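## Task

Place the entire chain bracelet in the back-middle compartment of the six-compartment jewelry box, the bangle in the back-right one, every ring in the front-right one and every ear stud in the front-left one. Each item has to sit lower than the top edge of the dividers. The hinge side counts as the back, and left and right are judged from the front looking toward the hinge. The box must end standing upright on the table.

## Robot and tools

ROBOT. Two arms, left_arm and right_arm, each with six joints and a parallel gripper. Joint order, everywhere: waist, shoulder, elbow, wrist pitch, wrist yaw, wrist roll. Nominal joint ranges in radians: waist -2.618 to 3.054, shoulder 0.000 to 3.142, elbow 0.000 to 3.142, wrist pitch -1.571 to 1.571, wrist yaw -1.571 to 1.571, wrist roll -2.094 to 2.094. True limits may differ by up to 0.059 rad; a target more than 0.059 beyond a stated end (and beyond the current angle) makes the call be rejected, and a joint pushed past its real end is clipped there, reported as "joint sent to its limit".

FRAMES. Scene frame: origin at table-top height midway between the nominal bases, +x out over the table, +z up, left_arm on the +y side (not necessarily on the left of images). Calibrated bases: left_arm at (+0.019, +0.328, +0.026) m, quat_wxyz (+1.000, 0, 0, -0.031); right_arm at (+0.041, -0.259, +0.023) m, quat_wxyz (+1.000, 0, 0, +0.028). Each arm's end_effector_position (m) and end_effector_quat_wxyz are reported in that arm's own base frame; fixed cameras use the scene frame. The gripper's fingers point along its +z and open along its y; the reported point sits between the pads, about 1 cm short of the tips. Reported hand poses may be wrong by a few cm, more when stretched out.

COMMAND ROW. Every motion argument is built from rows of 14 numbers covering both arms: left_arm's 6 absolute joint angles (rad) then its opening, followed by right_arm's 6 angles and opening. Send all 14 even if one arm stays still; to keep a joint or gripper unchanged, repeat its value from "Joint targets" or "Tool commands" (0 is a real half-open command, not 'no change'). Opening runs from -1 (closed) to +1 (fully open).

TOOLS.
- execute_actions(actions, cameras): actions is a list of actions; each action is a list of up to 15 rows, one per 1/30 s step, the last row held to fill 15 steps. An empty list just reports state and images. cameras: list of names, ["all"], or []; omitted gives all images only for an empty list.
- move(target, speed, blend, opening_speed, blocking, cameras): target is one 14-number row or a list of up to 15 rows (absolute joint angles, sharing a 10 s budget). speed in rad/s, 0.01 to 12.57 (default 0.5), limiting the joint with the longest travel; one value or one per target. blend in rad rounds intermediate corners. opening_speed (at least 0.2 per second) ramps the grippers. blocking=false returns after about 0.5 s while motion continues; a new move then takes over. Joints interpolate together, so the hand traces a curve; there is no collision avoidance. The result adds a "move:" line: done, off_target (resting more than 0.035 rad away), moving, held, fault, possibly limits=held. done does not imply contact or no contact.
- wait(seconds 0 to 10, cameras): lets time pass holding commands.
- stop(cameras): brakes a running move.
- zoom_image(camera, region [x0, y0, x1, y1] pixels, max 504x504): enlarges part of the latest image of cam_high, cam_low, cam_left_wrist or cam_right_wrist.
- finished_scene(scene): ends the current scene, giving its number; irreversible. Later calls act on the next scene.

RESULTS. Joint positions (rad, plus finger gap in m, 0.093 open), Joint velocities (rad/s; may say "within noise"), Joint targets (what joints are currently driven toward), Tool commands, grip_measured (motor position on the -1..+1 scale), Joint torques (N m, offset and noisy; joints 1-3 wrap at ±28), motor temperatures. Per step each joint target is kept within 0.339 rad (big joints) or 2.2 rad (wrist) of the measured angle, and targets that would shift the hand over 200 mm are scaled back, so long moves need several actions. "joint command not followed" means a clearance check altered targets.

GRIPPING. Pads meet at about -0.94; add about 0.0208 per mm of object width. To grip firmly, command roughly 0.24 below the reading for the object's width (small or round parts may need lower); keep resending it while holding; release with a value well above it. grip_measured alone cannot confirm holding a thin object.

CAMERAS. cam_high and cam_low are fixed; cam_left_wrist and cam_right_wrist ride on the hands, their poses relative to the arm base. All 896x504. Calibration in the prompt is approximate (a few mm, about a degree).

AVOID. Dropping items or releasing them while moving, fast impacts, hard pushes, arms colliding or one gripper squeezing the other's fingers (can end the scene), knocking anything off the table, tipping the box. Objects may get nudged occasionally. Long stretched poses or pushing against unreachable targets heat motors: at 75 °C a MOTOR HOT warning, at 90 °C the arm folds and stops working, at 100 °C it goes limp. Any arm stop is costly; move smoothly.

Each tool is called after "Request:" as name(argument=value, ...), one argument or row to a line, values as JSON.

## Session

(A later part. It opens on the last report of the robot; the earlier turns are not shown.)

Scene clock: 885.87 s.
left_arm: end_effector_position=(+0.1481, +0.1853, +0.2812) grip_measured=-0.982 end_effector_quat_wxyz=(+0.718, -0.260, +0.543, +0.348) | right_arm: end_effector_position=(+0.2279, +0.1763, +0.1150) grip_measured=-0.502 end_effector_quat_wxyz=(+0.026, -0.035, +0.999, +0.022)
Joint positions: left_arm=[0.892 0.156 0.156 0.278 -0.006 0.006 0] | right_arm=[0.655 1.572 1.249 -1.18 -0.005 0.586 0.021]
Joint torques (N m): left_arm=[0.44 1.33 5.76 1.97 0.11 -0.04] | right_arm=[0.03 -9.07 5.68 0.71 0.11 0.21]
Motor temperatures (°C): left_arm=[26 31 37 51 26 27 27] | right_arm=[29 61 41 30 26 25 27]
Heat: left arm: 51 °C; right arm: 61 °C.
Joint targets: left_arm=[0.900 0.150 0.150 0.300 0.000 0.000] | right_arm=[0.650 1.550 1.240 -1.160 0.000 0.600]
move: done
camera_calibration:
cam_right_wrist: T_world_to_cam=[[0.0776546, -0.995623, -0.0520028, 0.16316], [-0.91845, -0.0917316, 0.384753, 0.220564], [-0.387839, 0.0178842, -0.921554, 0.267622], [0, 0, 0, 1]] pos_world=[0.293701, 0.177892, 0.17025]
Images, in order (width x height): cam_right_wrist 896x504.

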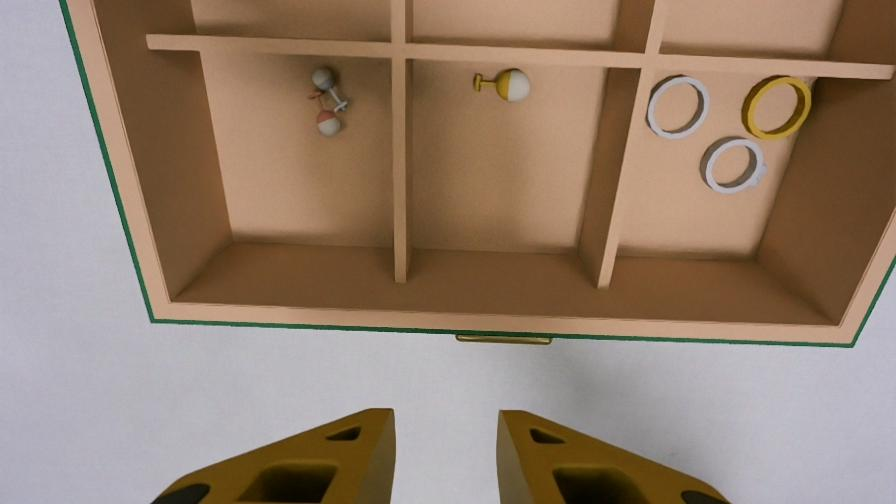

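Request:
move(
  target=[
    [0.9,0.15,0.15,0.3,0,0,-1,0.575,1.705,1.265,-1.105,0,0.52,-1],
    [0.9,0.15,0.15,0.3,0,0,-1,0.575,1.793,1.088,-0.85,0,0.52,-1],
    [0.9,0.15,0.15,0.3,0,0,-1,0.625,1.70,0.985,-0.855,0,0.57,-1],
    [0.9,0.15,0.15,0.3,0,0,-1,0.705,1.585,0.865,-0.85,0,0.65,-1],
  ],
  speed=[0.6,0.5,0.2,0.5],
)

Request:
move(
  target=[
    [0.9,0.15,0.15,0.3,0,0,-1,0.69,1.58,0.95,-0.95,0,0.64,-1],
    [0.9,0.15,0.15,0.3,0,0,-1,0.69,1.3,1.0,-1.2,0,0.64,-0.5],
  ],
  speed=[0.3,0.7],
  cameras=["cam_right_wrist","cam_high"],
)

Request:
zoom_image(
  camera="cam_high",
  region=[400, 120, 600, 290],
)

Scene clock: 918.80 s.
left_arm: end_effector_position=(+0.1481, +0.1853, +0.2812) grip_measured=-0.982 end_effector_quat_wxyz=(+0.718, -0.260, +0.543, +0.348) | right_arm: end_effector_position=(+0.2028, +0.1633, +0.0177) grip_measured=-0.973 end_effector_quat_wxyz=(+0.022, -0.032, +0.999, +0.000)
Joint positions: left_arm=[0.892 0.156 0.156 0.278 -0.006 0.006 0] | right_arm=[0.696 1.604 0.879 -0.812 0.028 0.631 0]
Joint torques (N m): left_arm=[0.43 1.33 5.76 1.97 0.11 -0.04] | right_arm=[1.28 -8.34 4.48 0.01 -0.2 0.25]
Motor temperatures (°C): left_arm=[26 31 37 51 26 27 27] | right_arm=[29 59 40 30 26 25 27]
Heat: left arm: 51 °C; right arm: 59 °C.
Joint targets: left_arm=[0.900 0.150 0.150 0.300 0.000 0.000] | right_arm=[0.705 1.585 0.865 -0.850 0.000 0.650]
move: off_target (right_arm); right_arm: the wrist pitch is farthest, 0.038 rad from its target
camera_calibration:
cam_left_wrist: T_world_to_cam=[[0.781405, -0.62397, 0.00817711, -0.0023741], [-0.0677142, -0.0978111, -0.992899, 0.349382], [0.620339, 0.775303, -0.118682, -0.121441], [0, 0, 0, 1]] pos_world=[0.100848, 0.126846, 0.332508]
cam_right_wrist: T_world_to_cam=[[0.0712763, -0.997423, -0.00814081, 0.147822], [-0.916331, -0.0687011, 0.394485, 0.229329], [-0.394028, -0.0206577, -0.918866, 0.176015], [0, 0, 0, 1]] pos_world=[0.268959, 0.166832, 0.0724707]

Scene clock: 920.87 s.
left_arm: end_effector_position=(+0.1481, +0.1853, +0.2812) grip_measured=-0.982 end_effector_quat_wxyz=(+0.718, -0.260, +0.543, +0.348) | right_arm: end_effector_position=(+0.1683, +0.1389, +0.1060) grip_measured=-0.502 end_effector_quat_wxyz=(+0.028, -0.032, +0.999, +0.018)
Joint positions: left_arm=[0.892 0.156 0.156 0.278 -0.006 0.006 0] | right_arm=[0.696 1.305 0.984 -1.183 0.007 0.631 0.021]
Joint torques (N m): left_arm=[0.43 1.33 5.76 1.97 0.11 -0.04] | right_arm=[-0.03 -4.82 8.09 0.34 -0.01 0.14]
Motor temperatures (°C): left_arm=[26 31 37 51 26 27 27] | right_arm=[29 58 40 30 26 25 27]
Heat: left arm: 51 °C; right arm: 58 °C.
Joint targets: left_arm=[0.900 0.150 0.150 0.300 0.000 0.000] | right_arm=[0.690 1.300 1.000 -1.200 0.000 0.640]
move: done
camera_calibration:
cam_right_wrist: T_world_to_cam=[[0.0725794, -0.996432, -0.043068, 0.130035], [-0.920631, -0.0835427, 0.381392, 0.165401], [-0.383629, 0.0119685, -0.92341, 0.23719], [0, 0, 0, 1]] pos_world=[0.233829, 0.14055, 0.161541]
Images, in order (width x height): cam_high 896x504, cam_right_wrist 896x504.

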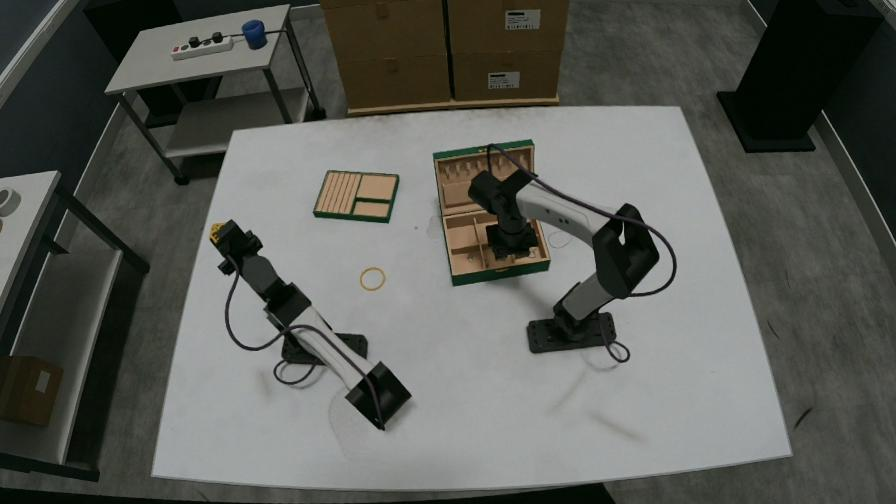

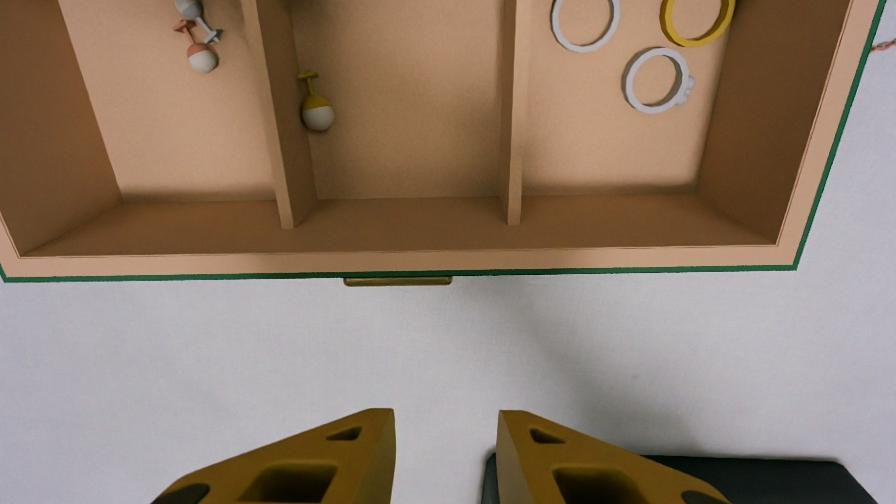

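Scaled by 2.520 from the camera's 896x504 image, which has a finer 1280x720 frame.

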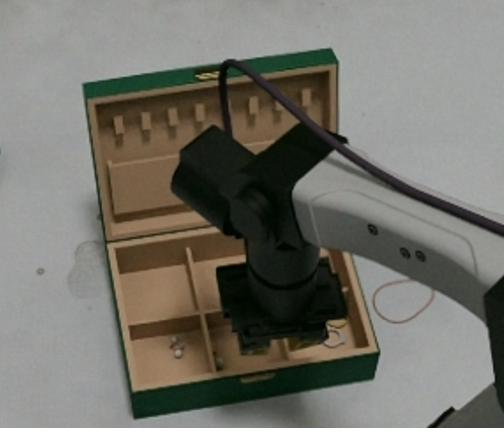

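Request:
move(
  target=[
    [0.9,0.15,0.15,0.3,0,0,-1,0.705,1.5,1.1,-1.15,0,1.5,-0.4],
    [0.9,0.15,0.15,0.3,0,0,-1,0.705,1.675,1.10,-0.975,0,2.085,-0.4],
  ],
  speed=0.8,
  cameras=["cam_right_wrist"],
)

Scene clock: 959.30 s.
left_arm: end_effector_position=(+0.1481, +0.1853, +0.2812) grip_measured=-0.982 end_effector_quat_wxyz=(+0.718, -0.260, +0.543, +0.348) | right_arm: end_effector_position=(+0.2151, +0.1802, +0.0492) grip_measured=-0.402 end_effector_quat_wxyz=(+0.000, +0.632, +0.775, -0.003)
Joint positions: left_arm=[0.892 0.156 0.156 0.278 -0.006 0.006 0] | right_arm=[0.698 1.663 1.08 -0.993 0.002 2.068 0.026]
Joint torques (N m): left_arm=[0.43 1.35 5.78 1.97 0.11 -0.04] | right_arm=[1.05 -6.22 7.88 0.42 0.05 0.2]
Motor temperatures (°C): left_arm=[26 31 37 52 26 27 27] | right_arm=[29 51 43 30 26 25 27]
Heat: left arm: 52 °C; right arm: 51 °C.
Joint targets: left_arm=[0.900 0.150 0.150 0.300 0.000 0.000] | right_arm=[0.705 1.675 1.100 -0.975 0.000 2.085]
move: done
camera_calibration:
cam_right_wrist: T_world_to_cam=[[-0.978366, -0.206784, -0.00639506, 0.247381], [-0.189315, 0.882394, 0.430745, -0.100216], [-0.0834281, 0.422637, -0.902451, 0.0626206], [0, 0, 0, 1]] pos_world=[0.228281, 0.113119, 0.101262]
Images, in order (width x height): cam_right_wrist 896x504.

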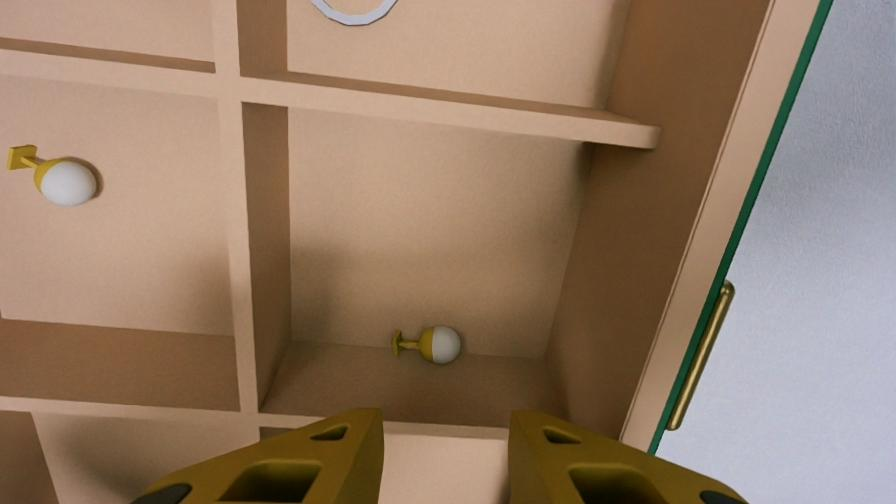

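Request:
move(
  target=[0.9,0.15,0.15,0.3,0,0,-1,0.713,1.753,0.990,-0.79,0,2.09,-0.4],
  speed=0.3,
  cameras=["cam_right_wrist"],
)

Scene clock: 969.33 s.
left_arm: end_effector_position=(+0.1481, +0.1853, +0.2812) grip_measured=-0.982 end_effector_quat_wxyz=(+0.718, -0.260, +0.543, +0.348) | right_arm: end_effector_position=(+0.2220, +0.1793, +0.0152) grip_measured=-0.402 end_effector_quat_wxyz=(+0.020, +0.637, +0.770, -0.002)
Joint positions: left_arm=[0.892 0.156 0.156 0.278 -0.006 0.006 0] | right_arm=[0.703 1.726 1.004 -0.845 0.04 2.085 0.026]
Joint torques (N m): left_arm=[0.44 1.35 5.78 1.97 0.11 -0.04] | right_arm=[1.32 -5.05 4.36 0.81 -0.31 0.08]
Heat: left arm: 52 °C; right arm: 50 °C.
Joint targets: left_arm=[0.900 0.150 0.150 0.300 0.000 0.000] | right_arm=[0.713 1.753 0.990 -0.790 0.000 2.089]
joint sent to its limit (right arm) — the wrist roll, upper limit.
move: off_target (right_arm); right_arm: the wrist pitch is farthest, 0.055 rad from its target
camera_calibration:
cam_right_wrist: T_world_to_cam=[[-0.980263, -0.194933, -0.0329456, 0.252257], [-0.191445, 0.894404, 0.404216, -0.0846908], [-0.0493284, 0.402545, -0.91407, 0.0291546], [0, 0, 0, 1]] pos_world=[0.232503, 0.113185, 0.0691935]
Images, in order (width x height): cam_right_wrist 896x504.

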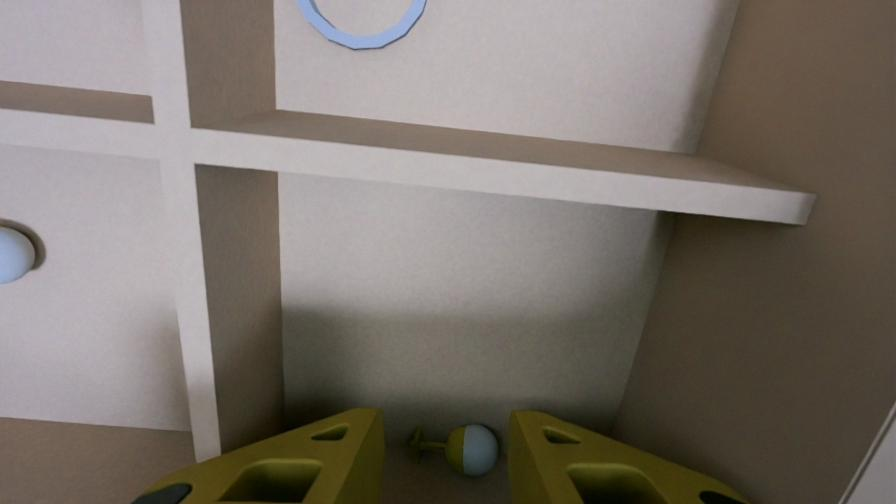

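Request:
move(
  target=[
    [0.9,0.15,0.15,0.3,0,0,-1,0.706,1.763,0.965,-0.77,0.03,2.089,-0.4],
    [0.9,0.15,0.15,0.3,0,0,-1,0.706,1.763,0.965,-0.77,0.03,2.089,-1],
  ],
  speed=0.3,
  opening_speed=0.6,
  cameras=["cam_right_wrist"],
)

Request:
move(
  target=[0.9,0.15,0.15,0.3,0,0,-1,0.700,1.60,1.13,-1.09,0,2.07,-1],
  speed=0.4,
  cameras=["cam_right_wrist"],
)

Scene clock: 978.87 s.
left_arm: end_effector_position=(+0.1481, +0.1853, +0.2812) grip_measured=-0.982 end_effector_quat_wxyz=(+0.718, -0.260, +0.543, +0.348) | right_arm: end_effector_position=(+0.2232, +0.1743, +0.0046) grip_measured=-0.973 end_effector_quat_wxyz=(+0.032, +0.638, +0.769, -0.006)
Joint positions: left_arm=[0.892 0.156 0.156 0.278 -0.006 0.006 0] | right_arm=[0.701 1.743 0.975 -0.804 0.065 2.087 0]
Joint torques (N m): left_arm=[0.43 1.33 5.78 1.97 0.11 -0.04] | right_arm=[0.92 -5.71 4.57 0.59 -0.23 0.08]
Heat: left arm: 52 °C; right arm: 50 °C.
Joint targets: left_arm=[0.900 0.150 0.150 0.300 0.000 0.000] | right_arm=[0.706 1.763 0.965 -0.770 0.030 2.089]
move: done; target 2's new numbers were sent with right_arm's wrist pitch 0.059 rad from that target
camera_calibration:
cam_right_wrist: T_world_to_cam=[[-0.980547, -0.191893, -0.0412944, 0.251827], [-0.192933, 0.903514, 0.382674, -0.0768883], [-0.0361225, 0.383197, -0.92296, 0.022018], [0, 0, 0, 1]] pos_world=[0.232889, 0.109356, 0.0601439]
Images, in order (width x height): cam_right_wrist 896x504.

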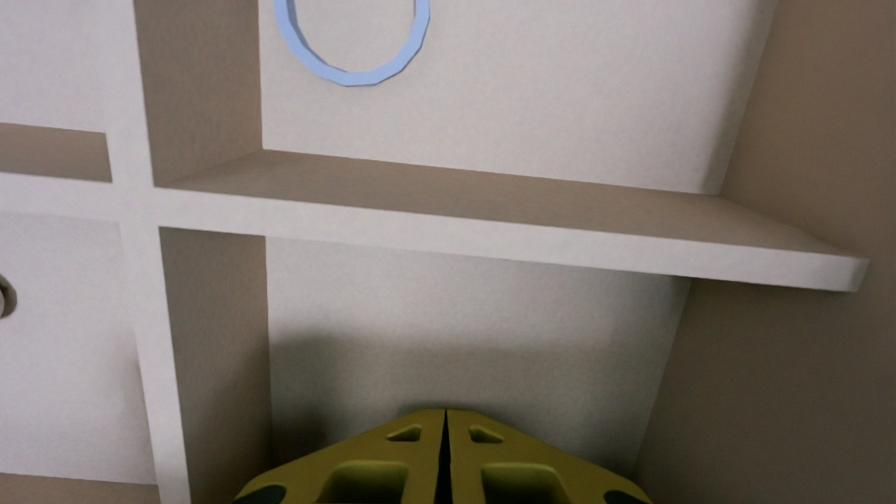

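Scene clock: 980.40 s.
left_arm: end_effector_position=(+0.1481, +0.1853, +0.2812) grip_measured=-0.982 end_effector_quat_wxyz=(+0.718, -0.260, +0.543, +0.348) | right_arm: end_effector_position=(+0.2101, +0.1768, +0.0686) grip_measured=-0.973 end_effector_quat_wxyz=(+0.001, +0.635, +0.772, -0.003)
Joint positions: left_arm=[0.892 0.156 0.156 0.278 -0.006 0.006 0] | right_arm=[0.701 1.618 1.113 -1.071 0.002 2.078 0]
Joint torques (N m): left_arm=[0.43 1.33 5.78 1.97 0.11 -0.04] | right_arm=[0.4 -8.77 7.82 -0.01 0.06 -0.03]
Heat: left arm: 52 °C; right arm: 50 °C.
Joint targets: left_arm=[0.900 0.150 0.150 0.300 0.000 0.000] | right_arm=[0.700 1.600 1.130 -1.090 0.000 2.070]
move: done
camera_calibration:
cam_right_wrist: T_world_to_cam=[[-0.97984, -0.199677, -0.00656602, 0.240891], [-0.183008, 0.883891, 0.430401, -0.10807], [-0.0801375, 0.422925, -0.902614, 0.080395], [0, 0, 0, 1]] pos_world=[0.2227, 0.109621, 0.120661]
Images, in order (width x height): cam_right_wrist 896x504.

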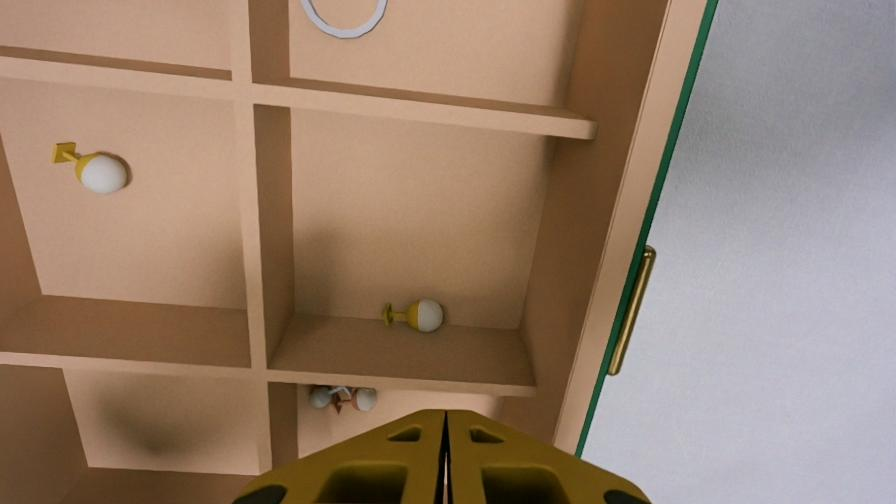

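Request:
move(
  target=[
    [0.9,0.15,0.15,0.3,0,0,-1,0.735,1.66,1.10,-0.98,0,2.085,-0.4],
    [0.9,0.15,0.15,0.3,0,0,-1,0.735,1.775,1.00,-0.79,0,2.089,-0.4],
  ],
  speed=[0.5,0.3],
  cameras=["cam_right_wrist"],
)

Scene clock: 993.90 s.
left_arm: end_effector_position=(+0.1481, +0.1853, +0.2812) grip_measured=-0.982 end_effector_quat_wxyz=(+0.718, -0.260, +0.543, +0.348) | right_arm: end_effector_position=(+0.2137, +0.1919, +0.0305) grip_measured=-0.402 end_effector_quat_wxyz=(-0.001, +0.624, +0.782, +0.002)
Joint positions: left_arm=[0.892 0.156 0.156 0.278 -0.006 0.006 0] | right_arm=[0.731 1.707 1.05 -0.911 -0.002 2.077 0.026]
Joint torques (N m): left_arm=[0.43 1.33 5.78 1.97 0.11 -0.04] | right_arm=[0.94 -1.2 1.14 1.51 0.08 0.17]
Heat: left arm: 52 °C; right arm: 51 °C.
Joint targets: left_arm=[0.900 0.150 0.150 0.300 0.000 0.000] | right_arm=[0.735 1.775 1.000 -0.790 0.000 2.089]
move: off_target (right_arm); right_arm: the wrist pitch is farthest, 0.121 rad from its target
camera_calibration:
cam_right_wrist: T_world_to_cam=[[-0.973434, -0.228665, -0.0117769, 0.251559], [-0.21063, 0.874118, 0.437667, -0.0967893], [-0.0897847, 0.428521, -0.89906, 0.0407709], [0, 0, 0, 1]] pos_world=[0.22815, 0.124657, 0.0819796]
Images, in order (width x height): cam_right_wrist 896x504.

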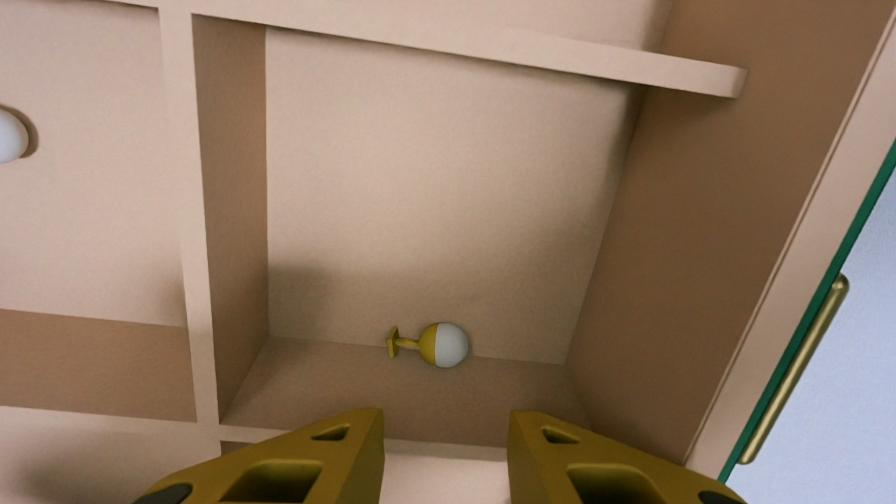

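Request:
move(
  target=[
    [0.9,0.15,0.15,0.3,0,0,-1,0.66,1.62,1.12,-1.07,-0.1,2.05,-0.4],
    [0.9,0.15,0.15,0.3,0,0,-1,0.562,1.685,1.075,-0.94,-0.25,2.04,-0.4],
  ],
  speed=0.5,
  cameras=["cam_right_wrist"],
)

Scene clock: 1013.53 s.
left_arm: end_effector_position=(+0.1481, +0.1853, +0.2812) grip_measured=-0.982 end_effector_quat_wxyz=(+0.718, -0.260, +0.543, +0.348) | right_arm: end_effector_position=(+0.2222, +0.1893, +0.0518) grip_measured=-0.402 end_effector_quat_wxyz=(-0.115, +0.669, +0.733, +0.042)
Joint positions: left_arm=[0.892 0.156 0.156 0.278 -0.006 0.006 0] | right_arm=[0.565 1.674 1.082 -0.958 -0.245 2.048 0.026]
Joint torques (N m): left_arm=[0.44 1.33 5.76 1.97 0.11 -0.04] | right_arm=[0.21 -6.5 5.37 0.47 -0.17 -0.02]
Heat: left arm: 52 °C; right arm: 49 °C.
Joint targets: left_arm=[0.900 0.150 0.150 0.300 0.000 0.000] | right_arm=[0.562 1.685 1.075 -0.940 -0.250 2.040]
move: done
camera_calibration:
cam_right_wrist: T_world_to_cam=[[-0.991193, -0.104367, 0.0815161, 0.235119], [-0.0306845, 0.779796, 0.625281, -0.133904], [-0.128824, 0.617273, -0.77613, 0.0285361], [0, 0, 0, 1]] pos_world=[0.232616, 0.111342, 0.0867095]
Images, in order (width x height): cam_right_wrist 896x504.

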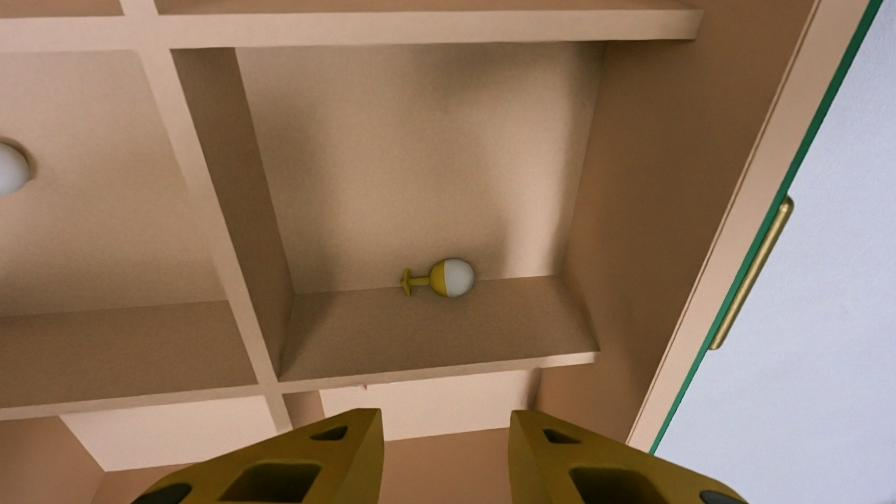

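Request:
move(
  target=[
    [0.9,0.15,0.15,0.3,0,0,-1,0.65,1.65,1.12,-1.05,0,2.06,-0.4],
    [0.9,0.15,0.15,0.3,0,0,-1,0.722,1.705,1.07,-0.92,0,2.089,-0.4],
    [0.9,0.15,0.15,0.3,0,0,-1,0.722,1.762,0.997,-0.79,0,2.089,-0.4],
  ],
  speed=[0.5,0.4,0.25],
  cameras=["cam_right_wrist"],
)

Scene clock: 1045.43 s.
left_arm: end_effector_position=(+0.1481, +0.1853, +0.2812) grip_measured=-0.982 end_effector_quat_wxyz=(+0.718, -0.260, +0.543, +0.348) | right_arm: end_effector_position=(+0.2154, +0.1919, +0.0304) grip_measured=-0.402 end_effector_quat_wxyz=(-0.007, +0.627, +0.779, +0.008)
Joint positions: left_arm=[0.892 0.156 0.156 0.278 -0.006 0.006 0] | right_arm=[0.718 1.703 1.045 -0.899 -0.016 2.073 0.026]
Joint torques (N m): left_arm=[0.43 1.35 5.78 1.97 0.11 -0.04] | right_arm=[0.8 -2 1.35 1.41 0.22 0.21]
Heat: left arm: 52 °C; right arm: 49 °C.
Joint targets: left_arm=[0.900 0.150 0.150 0.300 0.000 0.000] | right_arm=[0.722 1.762 0.997 -0.790 0.000 2.089]
move: off_target (right_arm); right_arm: the wrist pitch is farthest, 0.109 rad from its target
camera_calibration:
cam_right_wrist: T_world_to_cam=[[-0.975313, -0.220375, -0.01413, 0.252092], [-0.202708, 0.868068, 0.453174, -0.0974392], [-0.0876025, 0.444851, -0.89131, 0.0370282], [0, 0, 0, 1]] pos_world=[0.229361, 0.123667, 0.0807226]
Images, in order (width x height): cam_right_wrist 896x504.

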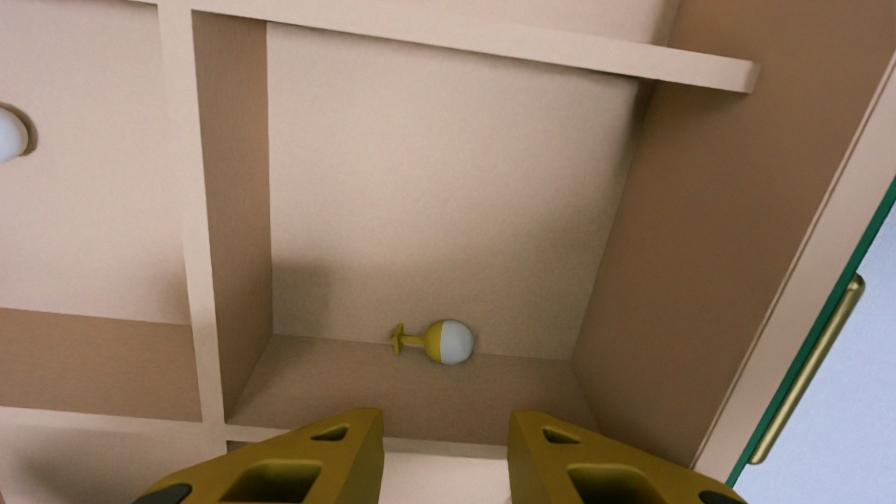

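Request:
move(
  target=[
    [0.9,0.15,0.15,0.3,0,0,-1,0.722,1.68,1.09,-0.97,0,2.06,-0.4],
    [0.9,0.15,0.15,0.3,0,0,-1,0.698,1.69,1.07,-0.94,0,2.07,-0.4],
    [0.9,0.15,0.15,0.3,0,0,-1,0.698,1.762,0.997,-0.79,0,2.07,-0.4],
  ],
  speed=[0.5,0.3,0.25],
  cameras=["cam_right_wrist"],
)

Scene clock: 1054.50 s.
left_arm: end_effector_position=(+0.1481, +0.1853, +0.2812) grip_measured=-0.982 end_effector_quat_wxyz=(+0.718, -0.260, +0.543, +0.348) | right_arm: end_effector_position=(+0.2185, +0.1882, +0.0293) grip_measured=-0.402 end_effector_quat_wxyz=(-0.005, +0.632, +0.775, +0.008)
Joint positions: left_arm=[0.892 0.156 0.156 0.278 -0.006 0.006 0] | right_arm=[0.703 1.704 1.041 -0.894 -0.014 2.071 0.026]
Joint torques (N m): left_arm=[0.43 1.33 5.76 1.97 0.11 -0.04] | right_arm=[0.05 -2.04 1.74 1.36 0.19 0.05]
Heat: left arm: 52 °C; right arm: 48 °C.
Joint targets: left_arm=[0.900 0.150 0.150 0.300 0.000 0.000] | right_arm=[0.698 1.762 0.997 -0.790 0.000 2.070]
move: off_target (right_arm); right_arm: the wrist pitch is farthest, 0.104 rad from its target
camera_calibration:
cam_right_wrist: T_world_to_cam=[[-0.977987, -0.208038, -0.0161618, 0.252637], [-0.192794, 0.871261, 0.451371, -0.0958281], [-0.079821, 0.444551, -0.89219, 0.0364052], [0, 0, 0, 1]] pos_world=[0.231506, 0.119865, 0.0798174]
Images, in order (width x height): cam_right_wrist 896x504.

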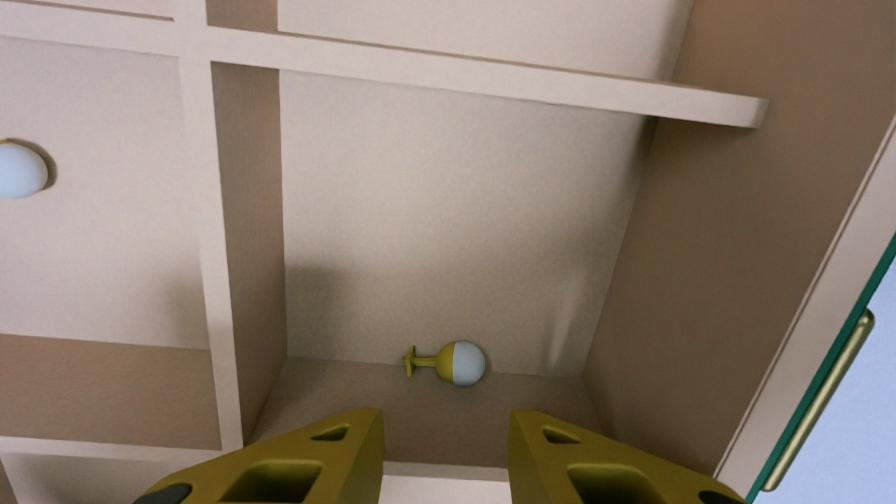

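Request:
move(
  target=[
    [0.9,0.15,0.15,0.3,0,0,-1,0.698,1.68,1.08,-0.96,0,2.07,-0.4],
    [0.9,0.15,0.15,0.3,0,0,-1,0.685,1.68,1.07,-0.94,0,2.06,-0.4],
    [0.9,0.15,0.15,0.3,0,0,-1,0.685,1.75,0.985,-0.79,0,2.06,-0.4],
  ],
  speed=[0.5,0.3,0.25],
  cameras=["cam_right_wrist"],
)

Scene clock: 1071.87 s.
left_arm: end_effector_position=(+0.1481, +0.1853, +0.2812) grip_measured=-0.982 end_effector_quat_wxyz=(+0.718, -0.260, +0.543, +0.348) | right_arm: end_effector_position=(+0.2219, +0.1775, +0.0130) grip_measured=-0.402 end_effector_quat_wxyz=(+0.007, +0.639, +0.769, -0.001)
Joint positions: left_arm=[0.892 0.156 0.156 0.278 -0.006 0.006 0] | right_arm=[0.683 1.729 0.998 -0.839 0.014 2.068 0.026]
Joint torques (N m): left_arm=[0.43 1.33 5.78 1.97 0.11 -0.04] | right_arm=[0.68 -5.59 4.45 0.75 -0.06 -0.03]
Motor temperatures (°C): left_arm=[26 31 37 53 26 27 27] | right_arm=[29 47 38 31 26 25 27]
Heat: left arm: 53 °C; right arm: 47 °C.
Joint targets: left_arm=[0.900 0.150 0.150 0.300 0.000 0.000] | right_arm=[0.685 1.750 0.985 -0.790 0.000 2.060]
move: off_target (right_arm); right_arm: the wrist pitch is farthest, 0.049 rad from its target
camera_calibration:
cam_right_wrist: T_world_to_cam=[[-0.981491, -0.190723, -0.0173422, 0.251167], [-0.179979, 0.88766, 0.423873, -0.0837882], [-0.0654481, 0.419148, -0.905556, 0.0283487], [0, 0, 0, 1]] pos_world=[0.233293, 0.110396, 0.0655426]
Images, in order (width x height): cam_right_wrist 896x504.

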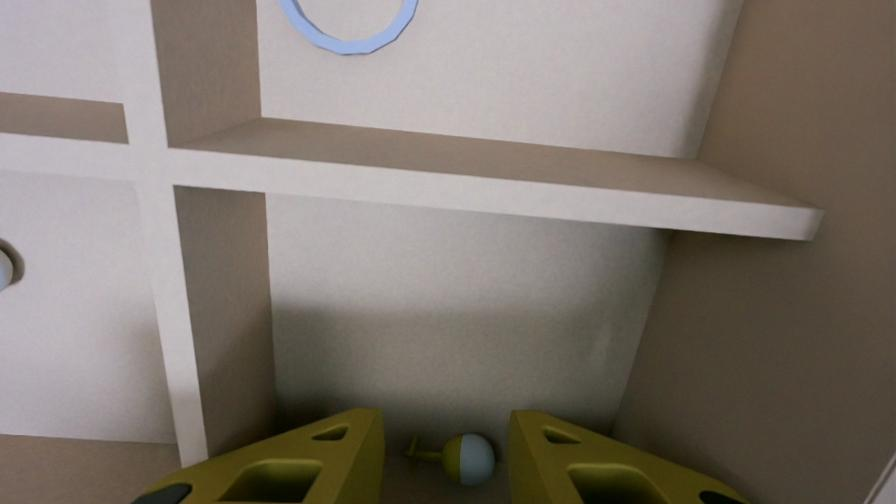

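Request:
move(
  target=[
    [0.9,0.15,0.15,0.3,0,0,-1,0.690,1.77,0.965,-0.76,0,2.06,-0.4],
    [0.9,0.15,0.15,0.3,0,0,-1,0.725,1.78,0.978,-0.765,0,2.089,-0.4],
  ],
  speed=0.2,
  cameras=["cam_right_wrist"],
)

Scene clock: 1084.30 s.
left_arm: end_effector_position=(+0.1481, +0.1853, +0.2812) grip_measured=-0.982 end_effector_quat_wxyz=(+0.718, -0.260, +0.543, +0.348) | right_arm: end_effector_position=(+0.2217, +0.1772, +0.0112) grip_measured=-0.402 end_effector_quat_wxyz=(+0.024, +0.638, +0.770, -0.004)
Joint positions: left_arm=[0.892 0.156 0.156 0.278 -0.006 0.006 0] | right_arm=[0.703 1.732 0.992 -0.832 0.048 2.088 0.026]
Joint torques (N m): left_arm=[0.44 1.33 5.78 1.97 0.11 -0.04] | right_arm=[2.39 -3.03 4.3 0.94 -0.37 0.09]
Heat: left arm: 53 °C; right arm: 48 °C.
Joint targets: left_arm=[0.900 0.150 0.150 0.300 0.000 0.000] | right_arm=[0.725 1.780 0.978 -0.765 0.000 2.089]
move: off_target (right_arm); right_arm: the wrist pitch is farthest, 0.067 rad from its target
camera_calibration:
cam_right_wrist: T_world_to_cam=[[-0.980715, -0.192522, -0.0336666, 0.251154], [-0.189945, 0.898309, 0.396185, -0.0822486], [-0.0460312, 0.394939, -0.917553, 0.0268466], [0, 0, 0, 1]] pos_world=[0.231924, 0.111634, 0.0656743]
Images, in order (width x height): cam_right_wrist 896x504.

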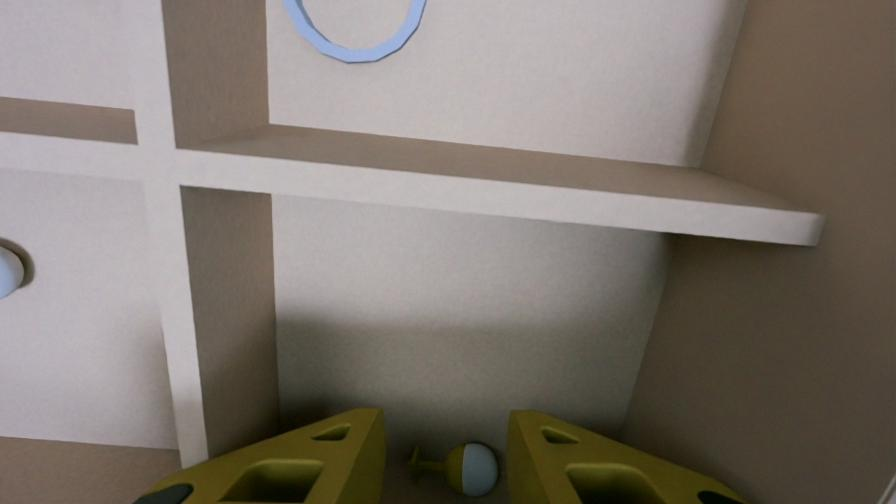

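Request:
move(
  target=[0.9,0.15,0.15,0.3,0,0,-1,0.725,1.78,0.978,-0.765,0,2.089,-1],
  opening_speed=0.6,
  cameras=["cam_right_wrist"],
)

Request:
move(
  target=[0.9,0.15,0.15,0.3,0,0,-1,0.700,1.60,1.13,-1.09,0,2.07,-1],
  speed=0.4,
  cameras=["cam_right_wrist"],
)

Scene clock: 1099.83 s.
left_arm: end_effector_position=(+0.1481, +0.1853, +0.2812) grip_measured=-0.982 end_effector_quat_wxyz=(+0.718, -0.260, +0.543, +0.348) | right_arm: end_effector_position=(+0.2260, +0.1779, +0.0040) grip_measured=-0.973 end_effector_quat_wxyz=(+0.030, +0.638, +0.769, -0.005)
Joint positions: left_arm=[0.892 0.156 0.156 0.278 -0.006 0.006 0] | right_arm=[0.703 1.759 0.992 -0.804 0.062 2.088 0]
Joint torques (N m): left_arm=[0.43 1.33 5.76 1.97 0.11 -0.04] | right_arm=[2.35 -5.81 4.19 0.65 -0.47 0.06]
Heat: left arm: 53 °C; right arm: 47 °C.
Joint targets: left_arm=[0.900 0.150 0.150 0.300 0.000 0.000] | right_arm=[0.725 1.780 0.978 -0.765 0.000 2.089]
move: off_target (right_arm); right_arm: the wrist yaw is farthest, 0.062 rad from its target
camera_calibration:
cam_right_wrist: T_world_to_cam=[[-0.980449, -0.192589, -0.04037, 0.255303], [-0.193124, 0.902463, 0.385051, -0.079179], [-0.0377239, 0.385319, -0.922012, 0.0201241], [0, 0, 0, 1]] pos_world=[0.235779, 0.11287, 0.0593492]
Images, in order (width x height): cam_right_wrist 896x504.

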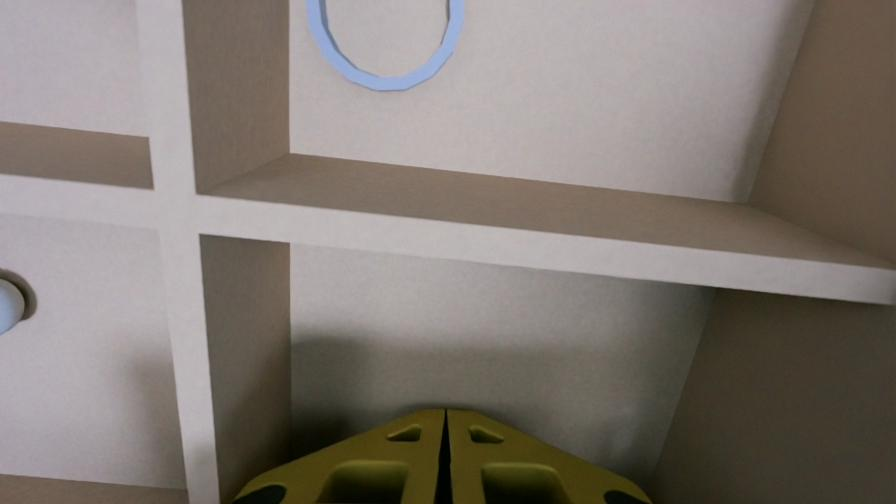

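Scene clock: 1101.37 s.
left_arm: end_effector_position=(+0.1481, +0.1853, +0.2812) grip_measured=-0.982 end_effector_quat_wxyz=(+0.718, -0.260, +0.543, +0.348) | right_arm: end_effector_position=(+0.2092, +0.1779, +0.0687) grip_measured=-0.973 end_effector_quat_wxyz=(+0.001, +0.633, +0.774, -0.003)
Joint positions: left_arm=[0.892 0.156 0.156 0.278 -0.006 0.006 0] | right_arm=[0.706 1.618 1.113 -1.071 0.002 2.078 0]
Joint torques (N m): left_arm=[0.43 1.33 5.78 1.97 0.11 -0.04] | right_arm=[-0.02 -8.73 7.82 0.04 0.05 -0.01]
Heat: left arm: 53 °C; right arm: 47 °C.
Joint targets: left_arm=[0.900 0.150 0.150 0.300 0.000 0.000] | right_arm=[0.700 1.600 1.130 -1.090 0.000 2.070]
move: done
camera_calibration:
cam_right_wrist: T_world_to_cam=[[-0.97884, -0.20451, -0.0069315, 0.240969], [-0.187509, 0.882877, 0.430545, -0.108082], [-0.081931, 0.422734, -0.902542, 0.0803912], [0, 0, 0, 1]] pos_world=[0.22219, 0.110719, 0.120761]
Images, in order (width x height): cam_right_wrist 896x504.

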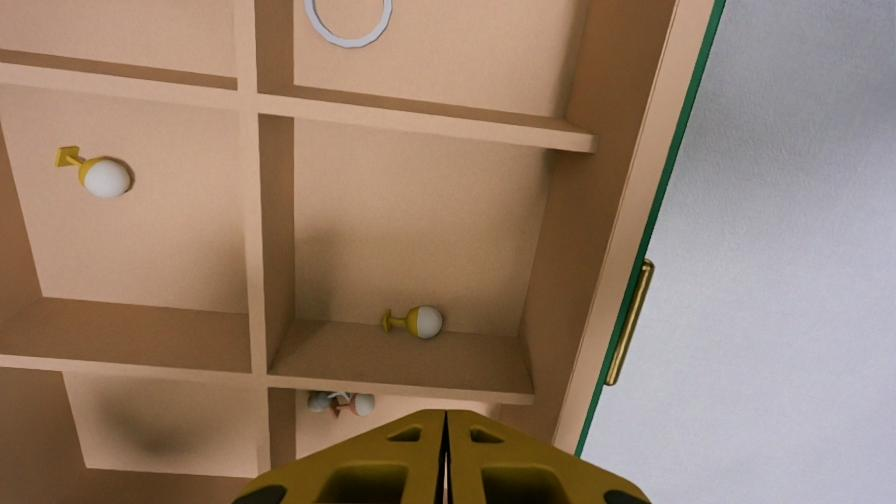

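Request:
move(
  target=[
    [0.9,0.15,0.15,0.3,0,0,-1,0.6,1.6,1.12,-1.07,-0.1,2.0,-0.4],
    [0.9,0.15,0.15,0.3,0,0,-1,0.494,1.685,1.05,-0.915,-0.36,1.97,-0.4],
  ],
  speed=0.5,
)

Request:
move(
  target=[0.9,0.15,0.15,0.3,0,0,-1,0.494,1.75,0.975,-0.77,-0.36,1.97,-0.4],
  speed=0.2,
  cameras=["cam_right_wrist"],
)

Scene clock: 1129.30 s.
left_arm: end_effector_position=(+0.1481, +0.1853, +0.2812) grip_measured=-0.982 end_effector_quat_wxyz=(+0.718, -0.260, +0.543, +0.348) | right_arm: end_effector_position=(+0.2240, +0.1884, +0.0516) grip_measured=-0.402 end_effector_quat_wxyz=(-0.163, +0.662, +0.728, +0.068)
Joint positions: left_arm=[0.892 0.156 0.156 0.278 -0.006 0.006 0] | right_arm=[0.499 1.674 1.058 -0.933 -0.354 1.979 0.026]
Joint torques (N m): left_arm=[0.42 1.33 5.78 1.97 0.11 -0.04] | right_arm=[0.08 -6.35 5.27 0.47 -0.21 -0.05]
Heat: left arm: 53 °C; right arm: 49 °C.
Joint targets: left_arm=[0.900 0.150 0.150 0.300 0.000 0.000] | right_arm=[0.494 1.685 1.050 -0.915 -0.360 1.970]
move: done
camera_calibration:
cam_left_wrist: T_world_to_cam=[[0.781405, -0.62397, 0.00817711, -0.0023741], [-0.0677142, -0.0978111, -0.992899, 0.349382], [0.620339, 0.775303, -0.118682, -0.121441], [0, 0, 0, 1]] pos_world=[0.100848, 0.126846, 0.332508]
cam_right_wrist: T_world_to_cam=[[-0.987584, -0.116364, 0.105536, 0.236976], [-0.00864349, 0.711034, 0.703105, -0.129041], [-0.156856, 0.693462, -0.703211, 0.0172527], [0, 0, 0, 1]] pos_world=[0.235625, 0.107364, 0.0778519]

Scene clock: 1130.27 s.
left_arm: end_effector_position=(+0.1481, +0.1853, +0.2812) grip_measured=-0.982 end_effector_quat_wxyz=(+0.718, -0.260, +0.543, +0.348) | right_arm: end_effector_position=(+0.2226, +0.1867, +0.0232) grip_measured=-0.402 end_effector_quat_wxyz=(-0.165, +0.664, +0.727, +0.061)
Joint positions: left_arm=[0.892 0.156 0.156 0.278 -0.006 0.006 0] | right_arm=[0.496 1.725 0.993 -0.831 -0.354 1.978 0.026]
Joint torques (N m): left_arm=[0.43 1.33 5.76 1.97 0.11 -0.04] | right_arm=[0.29 -5.23 4.03 0.9 -0.23 -0.02]
Heat: left arm: 53 °C; right arm: 49 °C.
Joint targets: left_arm=[0.900 0.150 0.150 0.300 0.000 0.000] | right_arm=[0.494 1.750 0.975 -0.770 -0.360 1.970]
move: off_target (right_arm); right_arm: the wrist pitch is farthest, 0.061 rad from its target
camera_calibration:
cam_right_wrist: T_world_to_cam=[[-0.986463, -0.113299, 0.118548, 0.237284], [0.00164036, 0.716076, 0.698021, -0.110955], [-0.163974, 0.688766, -0.706197, 0.000732814], [0, 0, 0, 1]] pos_world=[0.234374, 0.105832, 0.0498369]
Images, in order (width x height): cam_right_wrist 896x504.

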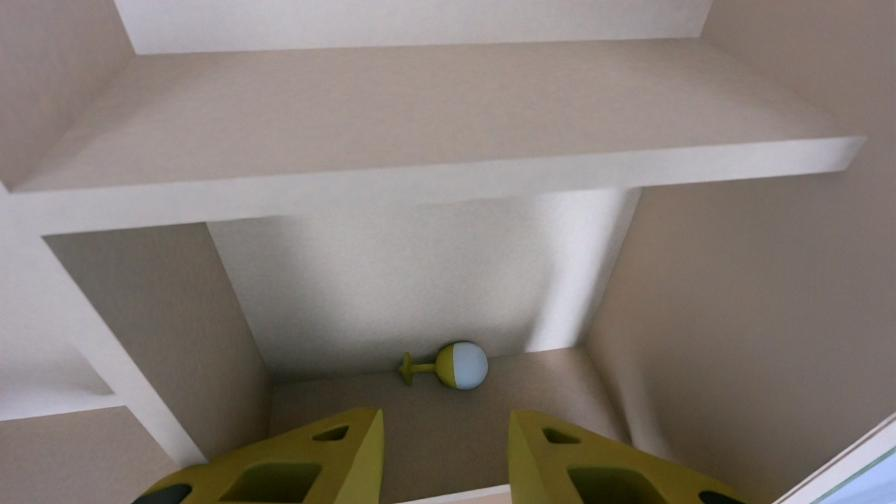

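Request:
move(
  target=[0.9,0.15,0.15,0.3,0,0,-1,0.516,1.79,0.957,-0.715,-0.36,1.975,-0.4],
  speed=0.2,
  cameras=["cam_right_wrist"],
)

Scene clock: 1140.17 s.
left_arm: end_effector_position=(+0.1481, +0.1853, +0.2812) grip_measured=-0.982 end_effector_quat_wxyz=(+0.718, -0.260, +0.543, +0.348) | right_arm: end_effector_position=(+0.2228, +0.1869, +0.0219) grip_measured=-0.402 end_effector_quat_wxyz=(-0.165, +0.664, +0.727, +0.062)
Joint positions: left_arm=[0.892 0.156 0.156 0.278 -0.006 0.006 0] | right_arm=[0.496 1.727 0.989 -0.824 -0.354 1.978 0.026]
Joint torques (N m): left_arm=[0.43 1.33 5.78 1.97 0.11 -0.04] | right_arm=[2.19 -1.65 2.62 1.4 -0.23 0.03]
Heat: left arm: 53 °C; right arm: 48 °C.
Joint targets: left_arm=[0.900 0.150 0.150 0.300 0.000 0.000] | right_arm=[0.516 1.790 0.957 -0.715 -0.360 1.975]
move: off_target (right_arm); right_arm: the wrist pitch is farthest, 0.109 rad from its target
camera_calibration:
cam_right_wrist: T_world_to_cam=[[-0.986616, -0.11375, 0.116836, 0.237733], [0.000246787, 0.715464, 0.69865, -0.109834], [-0.163063, 0.689328, -0.70586, -0.000596619], [0, 0, 0, 1]] pos_world=[0.234481, 0.106035, 0.0485386]
Images, in order (width x height): cam_right_wrist 896x504.

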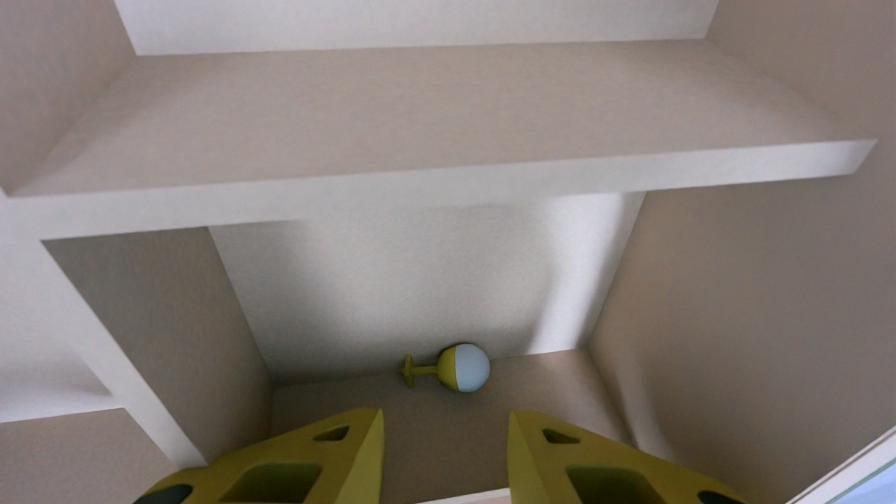

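Request:
move(
  target=[
    [0.9,0.15,0.15,0.3,0,0,-1,0.494,1.62,1.09,-1.02,-0.36,1.97,-0.4],
    [0.9,0.15,0.15,0.3,0,0,-1,0.494,1.55,1.13,-1.12,-0.36,0,-0.4],
    [0.9,0.15,0.15,0.3,0,0,-1,0.510,1.55,1.13,-1.12,-0.36,-1.18,-0.4],
    [0.9,0.15,0.15,0.3,0,0,-1,0.510,1.71,1.04,-0.88,-0.36,-1.18,-0.4],
  ],
  speed=[0.5,1.2,1.2,0.4],
  cameras=["cam_right_wrist"],
)

Scene clock: 1163.07 s.
left_arm: end_effector_position=(+0.1481, +0.1853, +0.2812) grip_measured=-0.982 end_effector_quat_wxyz=(+0.718, -0.260, +0.543, +0.348) | right_arm: end_effector_position=(+0.2246, +0.1906, +0.0423) grip_measured=-0.402 end_effector_quat_wxyz=(-0.065, +0.730, -0.660, -0.165)
Joint positions: left_arm=[0.892 0.156 0.156 0.278 -0.006 0.006 0] | right_arm=[0.504 1.7 1.047 -0.902 -0.355 -1.165 0.026]
Joint torques (N m): left_arm=[0.44 1.33 5.75 1.97 0.11 -0.04] | right_arm=[1.03 -6.71 5.33 0.55 -0.31 -0.1]
Heat: left arm: 53 °C; right arm: 47 °C.
Joint targets: left_arm=[0.900 0.150 0.150 0.300 0.000 0.000] | right_arm=[0.510 1.710 1.040 -0.880 -0.360 -1.180]
move: done
camera_calibration:
cam_right_wrist: T_world_to_cam=[[0.983001, 0.129204, -0.130445, -0.240654], [0.14417, -0.983119, 0.112661, 0.189614], [-0.113687, -0.129552, -0.985034, 0.168319], [0, 0, 0, 1]] pos_world=[0.228362, 0.239312, 0.113045]
Images, in order (width x height): cam_right_wrist 896x504.

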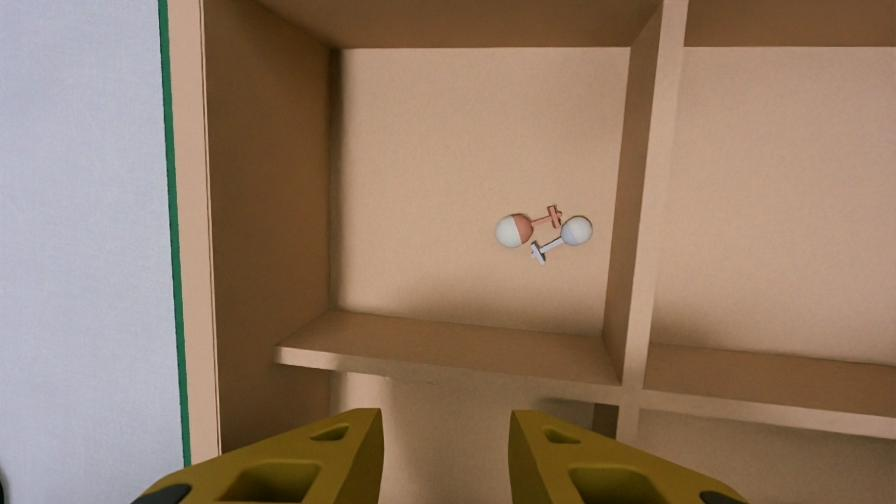

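Request:
move(
  target=[0.9,0.15,0.15,0.3,0,0,-1,0.522,1.785,0.957,-0.725,-0.36,-1.16,-0.4],
  speed=0.2,
  cameras=["cam_right_wrist","cam_low"],
)

Scene clock: 1179.73 s.
left_arm: end_effector_position=(+0.1481, +0.1853, +0.2812) grip_measured=-0.982 end_effector_quat_wxyz=(+0.718, -0.260, +0.543, +0.348) | right_arm: end_effector_position=(+0.2214, +0.1880, +0.0213) grip_measured=-0.402 end_effector_quat_wxyz=(-0.056, +0.731, -0.660, -0.162)
Joint positions: left_arm=[0.892 0.156 0.156 0.278 -0.006 0.006 0] | right_arm=[0.507 1.733 0.996 -0.832 -0.344 -1.165 0.026]
Joint torques (N m): left_arm=[0.43 1.33 5.78 1.97 0.11 -0.05] | right_arm=[1.78 -2.81 2.02 1.44 -0.41 0.09]
Heat: left arm: 53 °C; right arm: 48 °C.
Joint targets: left_arm=[0.900 0.150 0.150 0.300 0.000 0.000] | right_arm=[0.522 1.785 0.957 -0.725 -0.360 -1.160]
move: off_target (right_arm); right_arm: the wrist pitch is farthest, 0.107 rad from its target
camera_calibration:
cam_right_wrist: T_world_to_cam=[[0.98158, 0.130652, -0.139395, -0.239615], [0.148668, -0.980596, 0.127783, 0.188016], [-0.119995, -0.146153, -0.981958, 0.151415], [0, 0, 0, 1]] pos_world=[0.225419, 0.237804, 0.0912571]
Images, in order (width x height): cam_low 896x504, cam_right_wrist 896x504.

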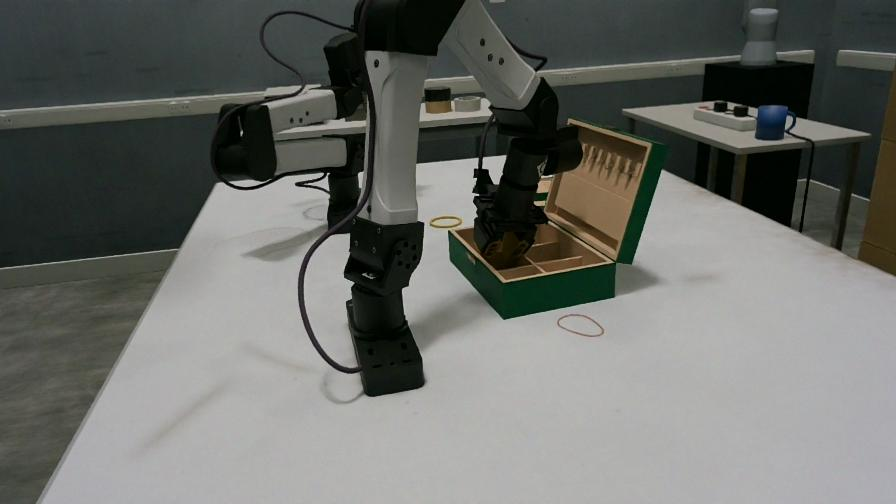

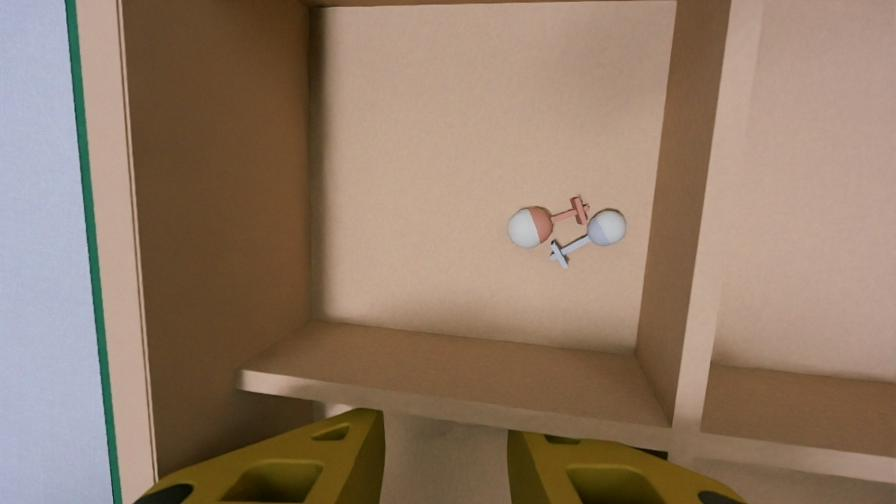

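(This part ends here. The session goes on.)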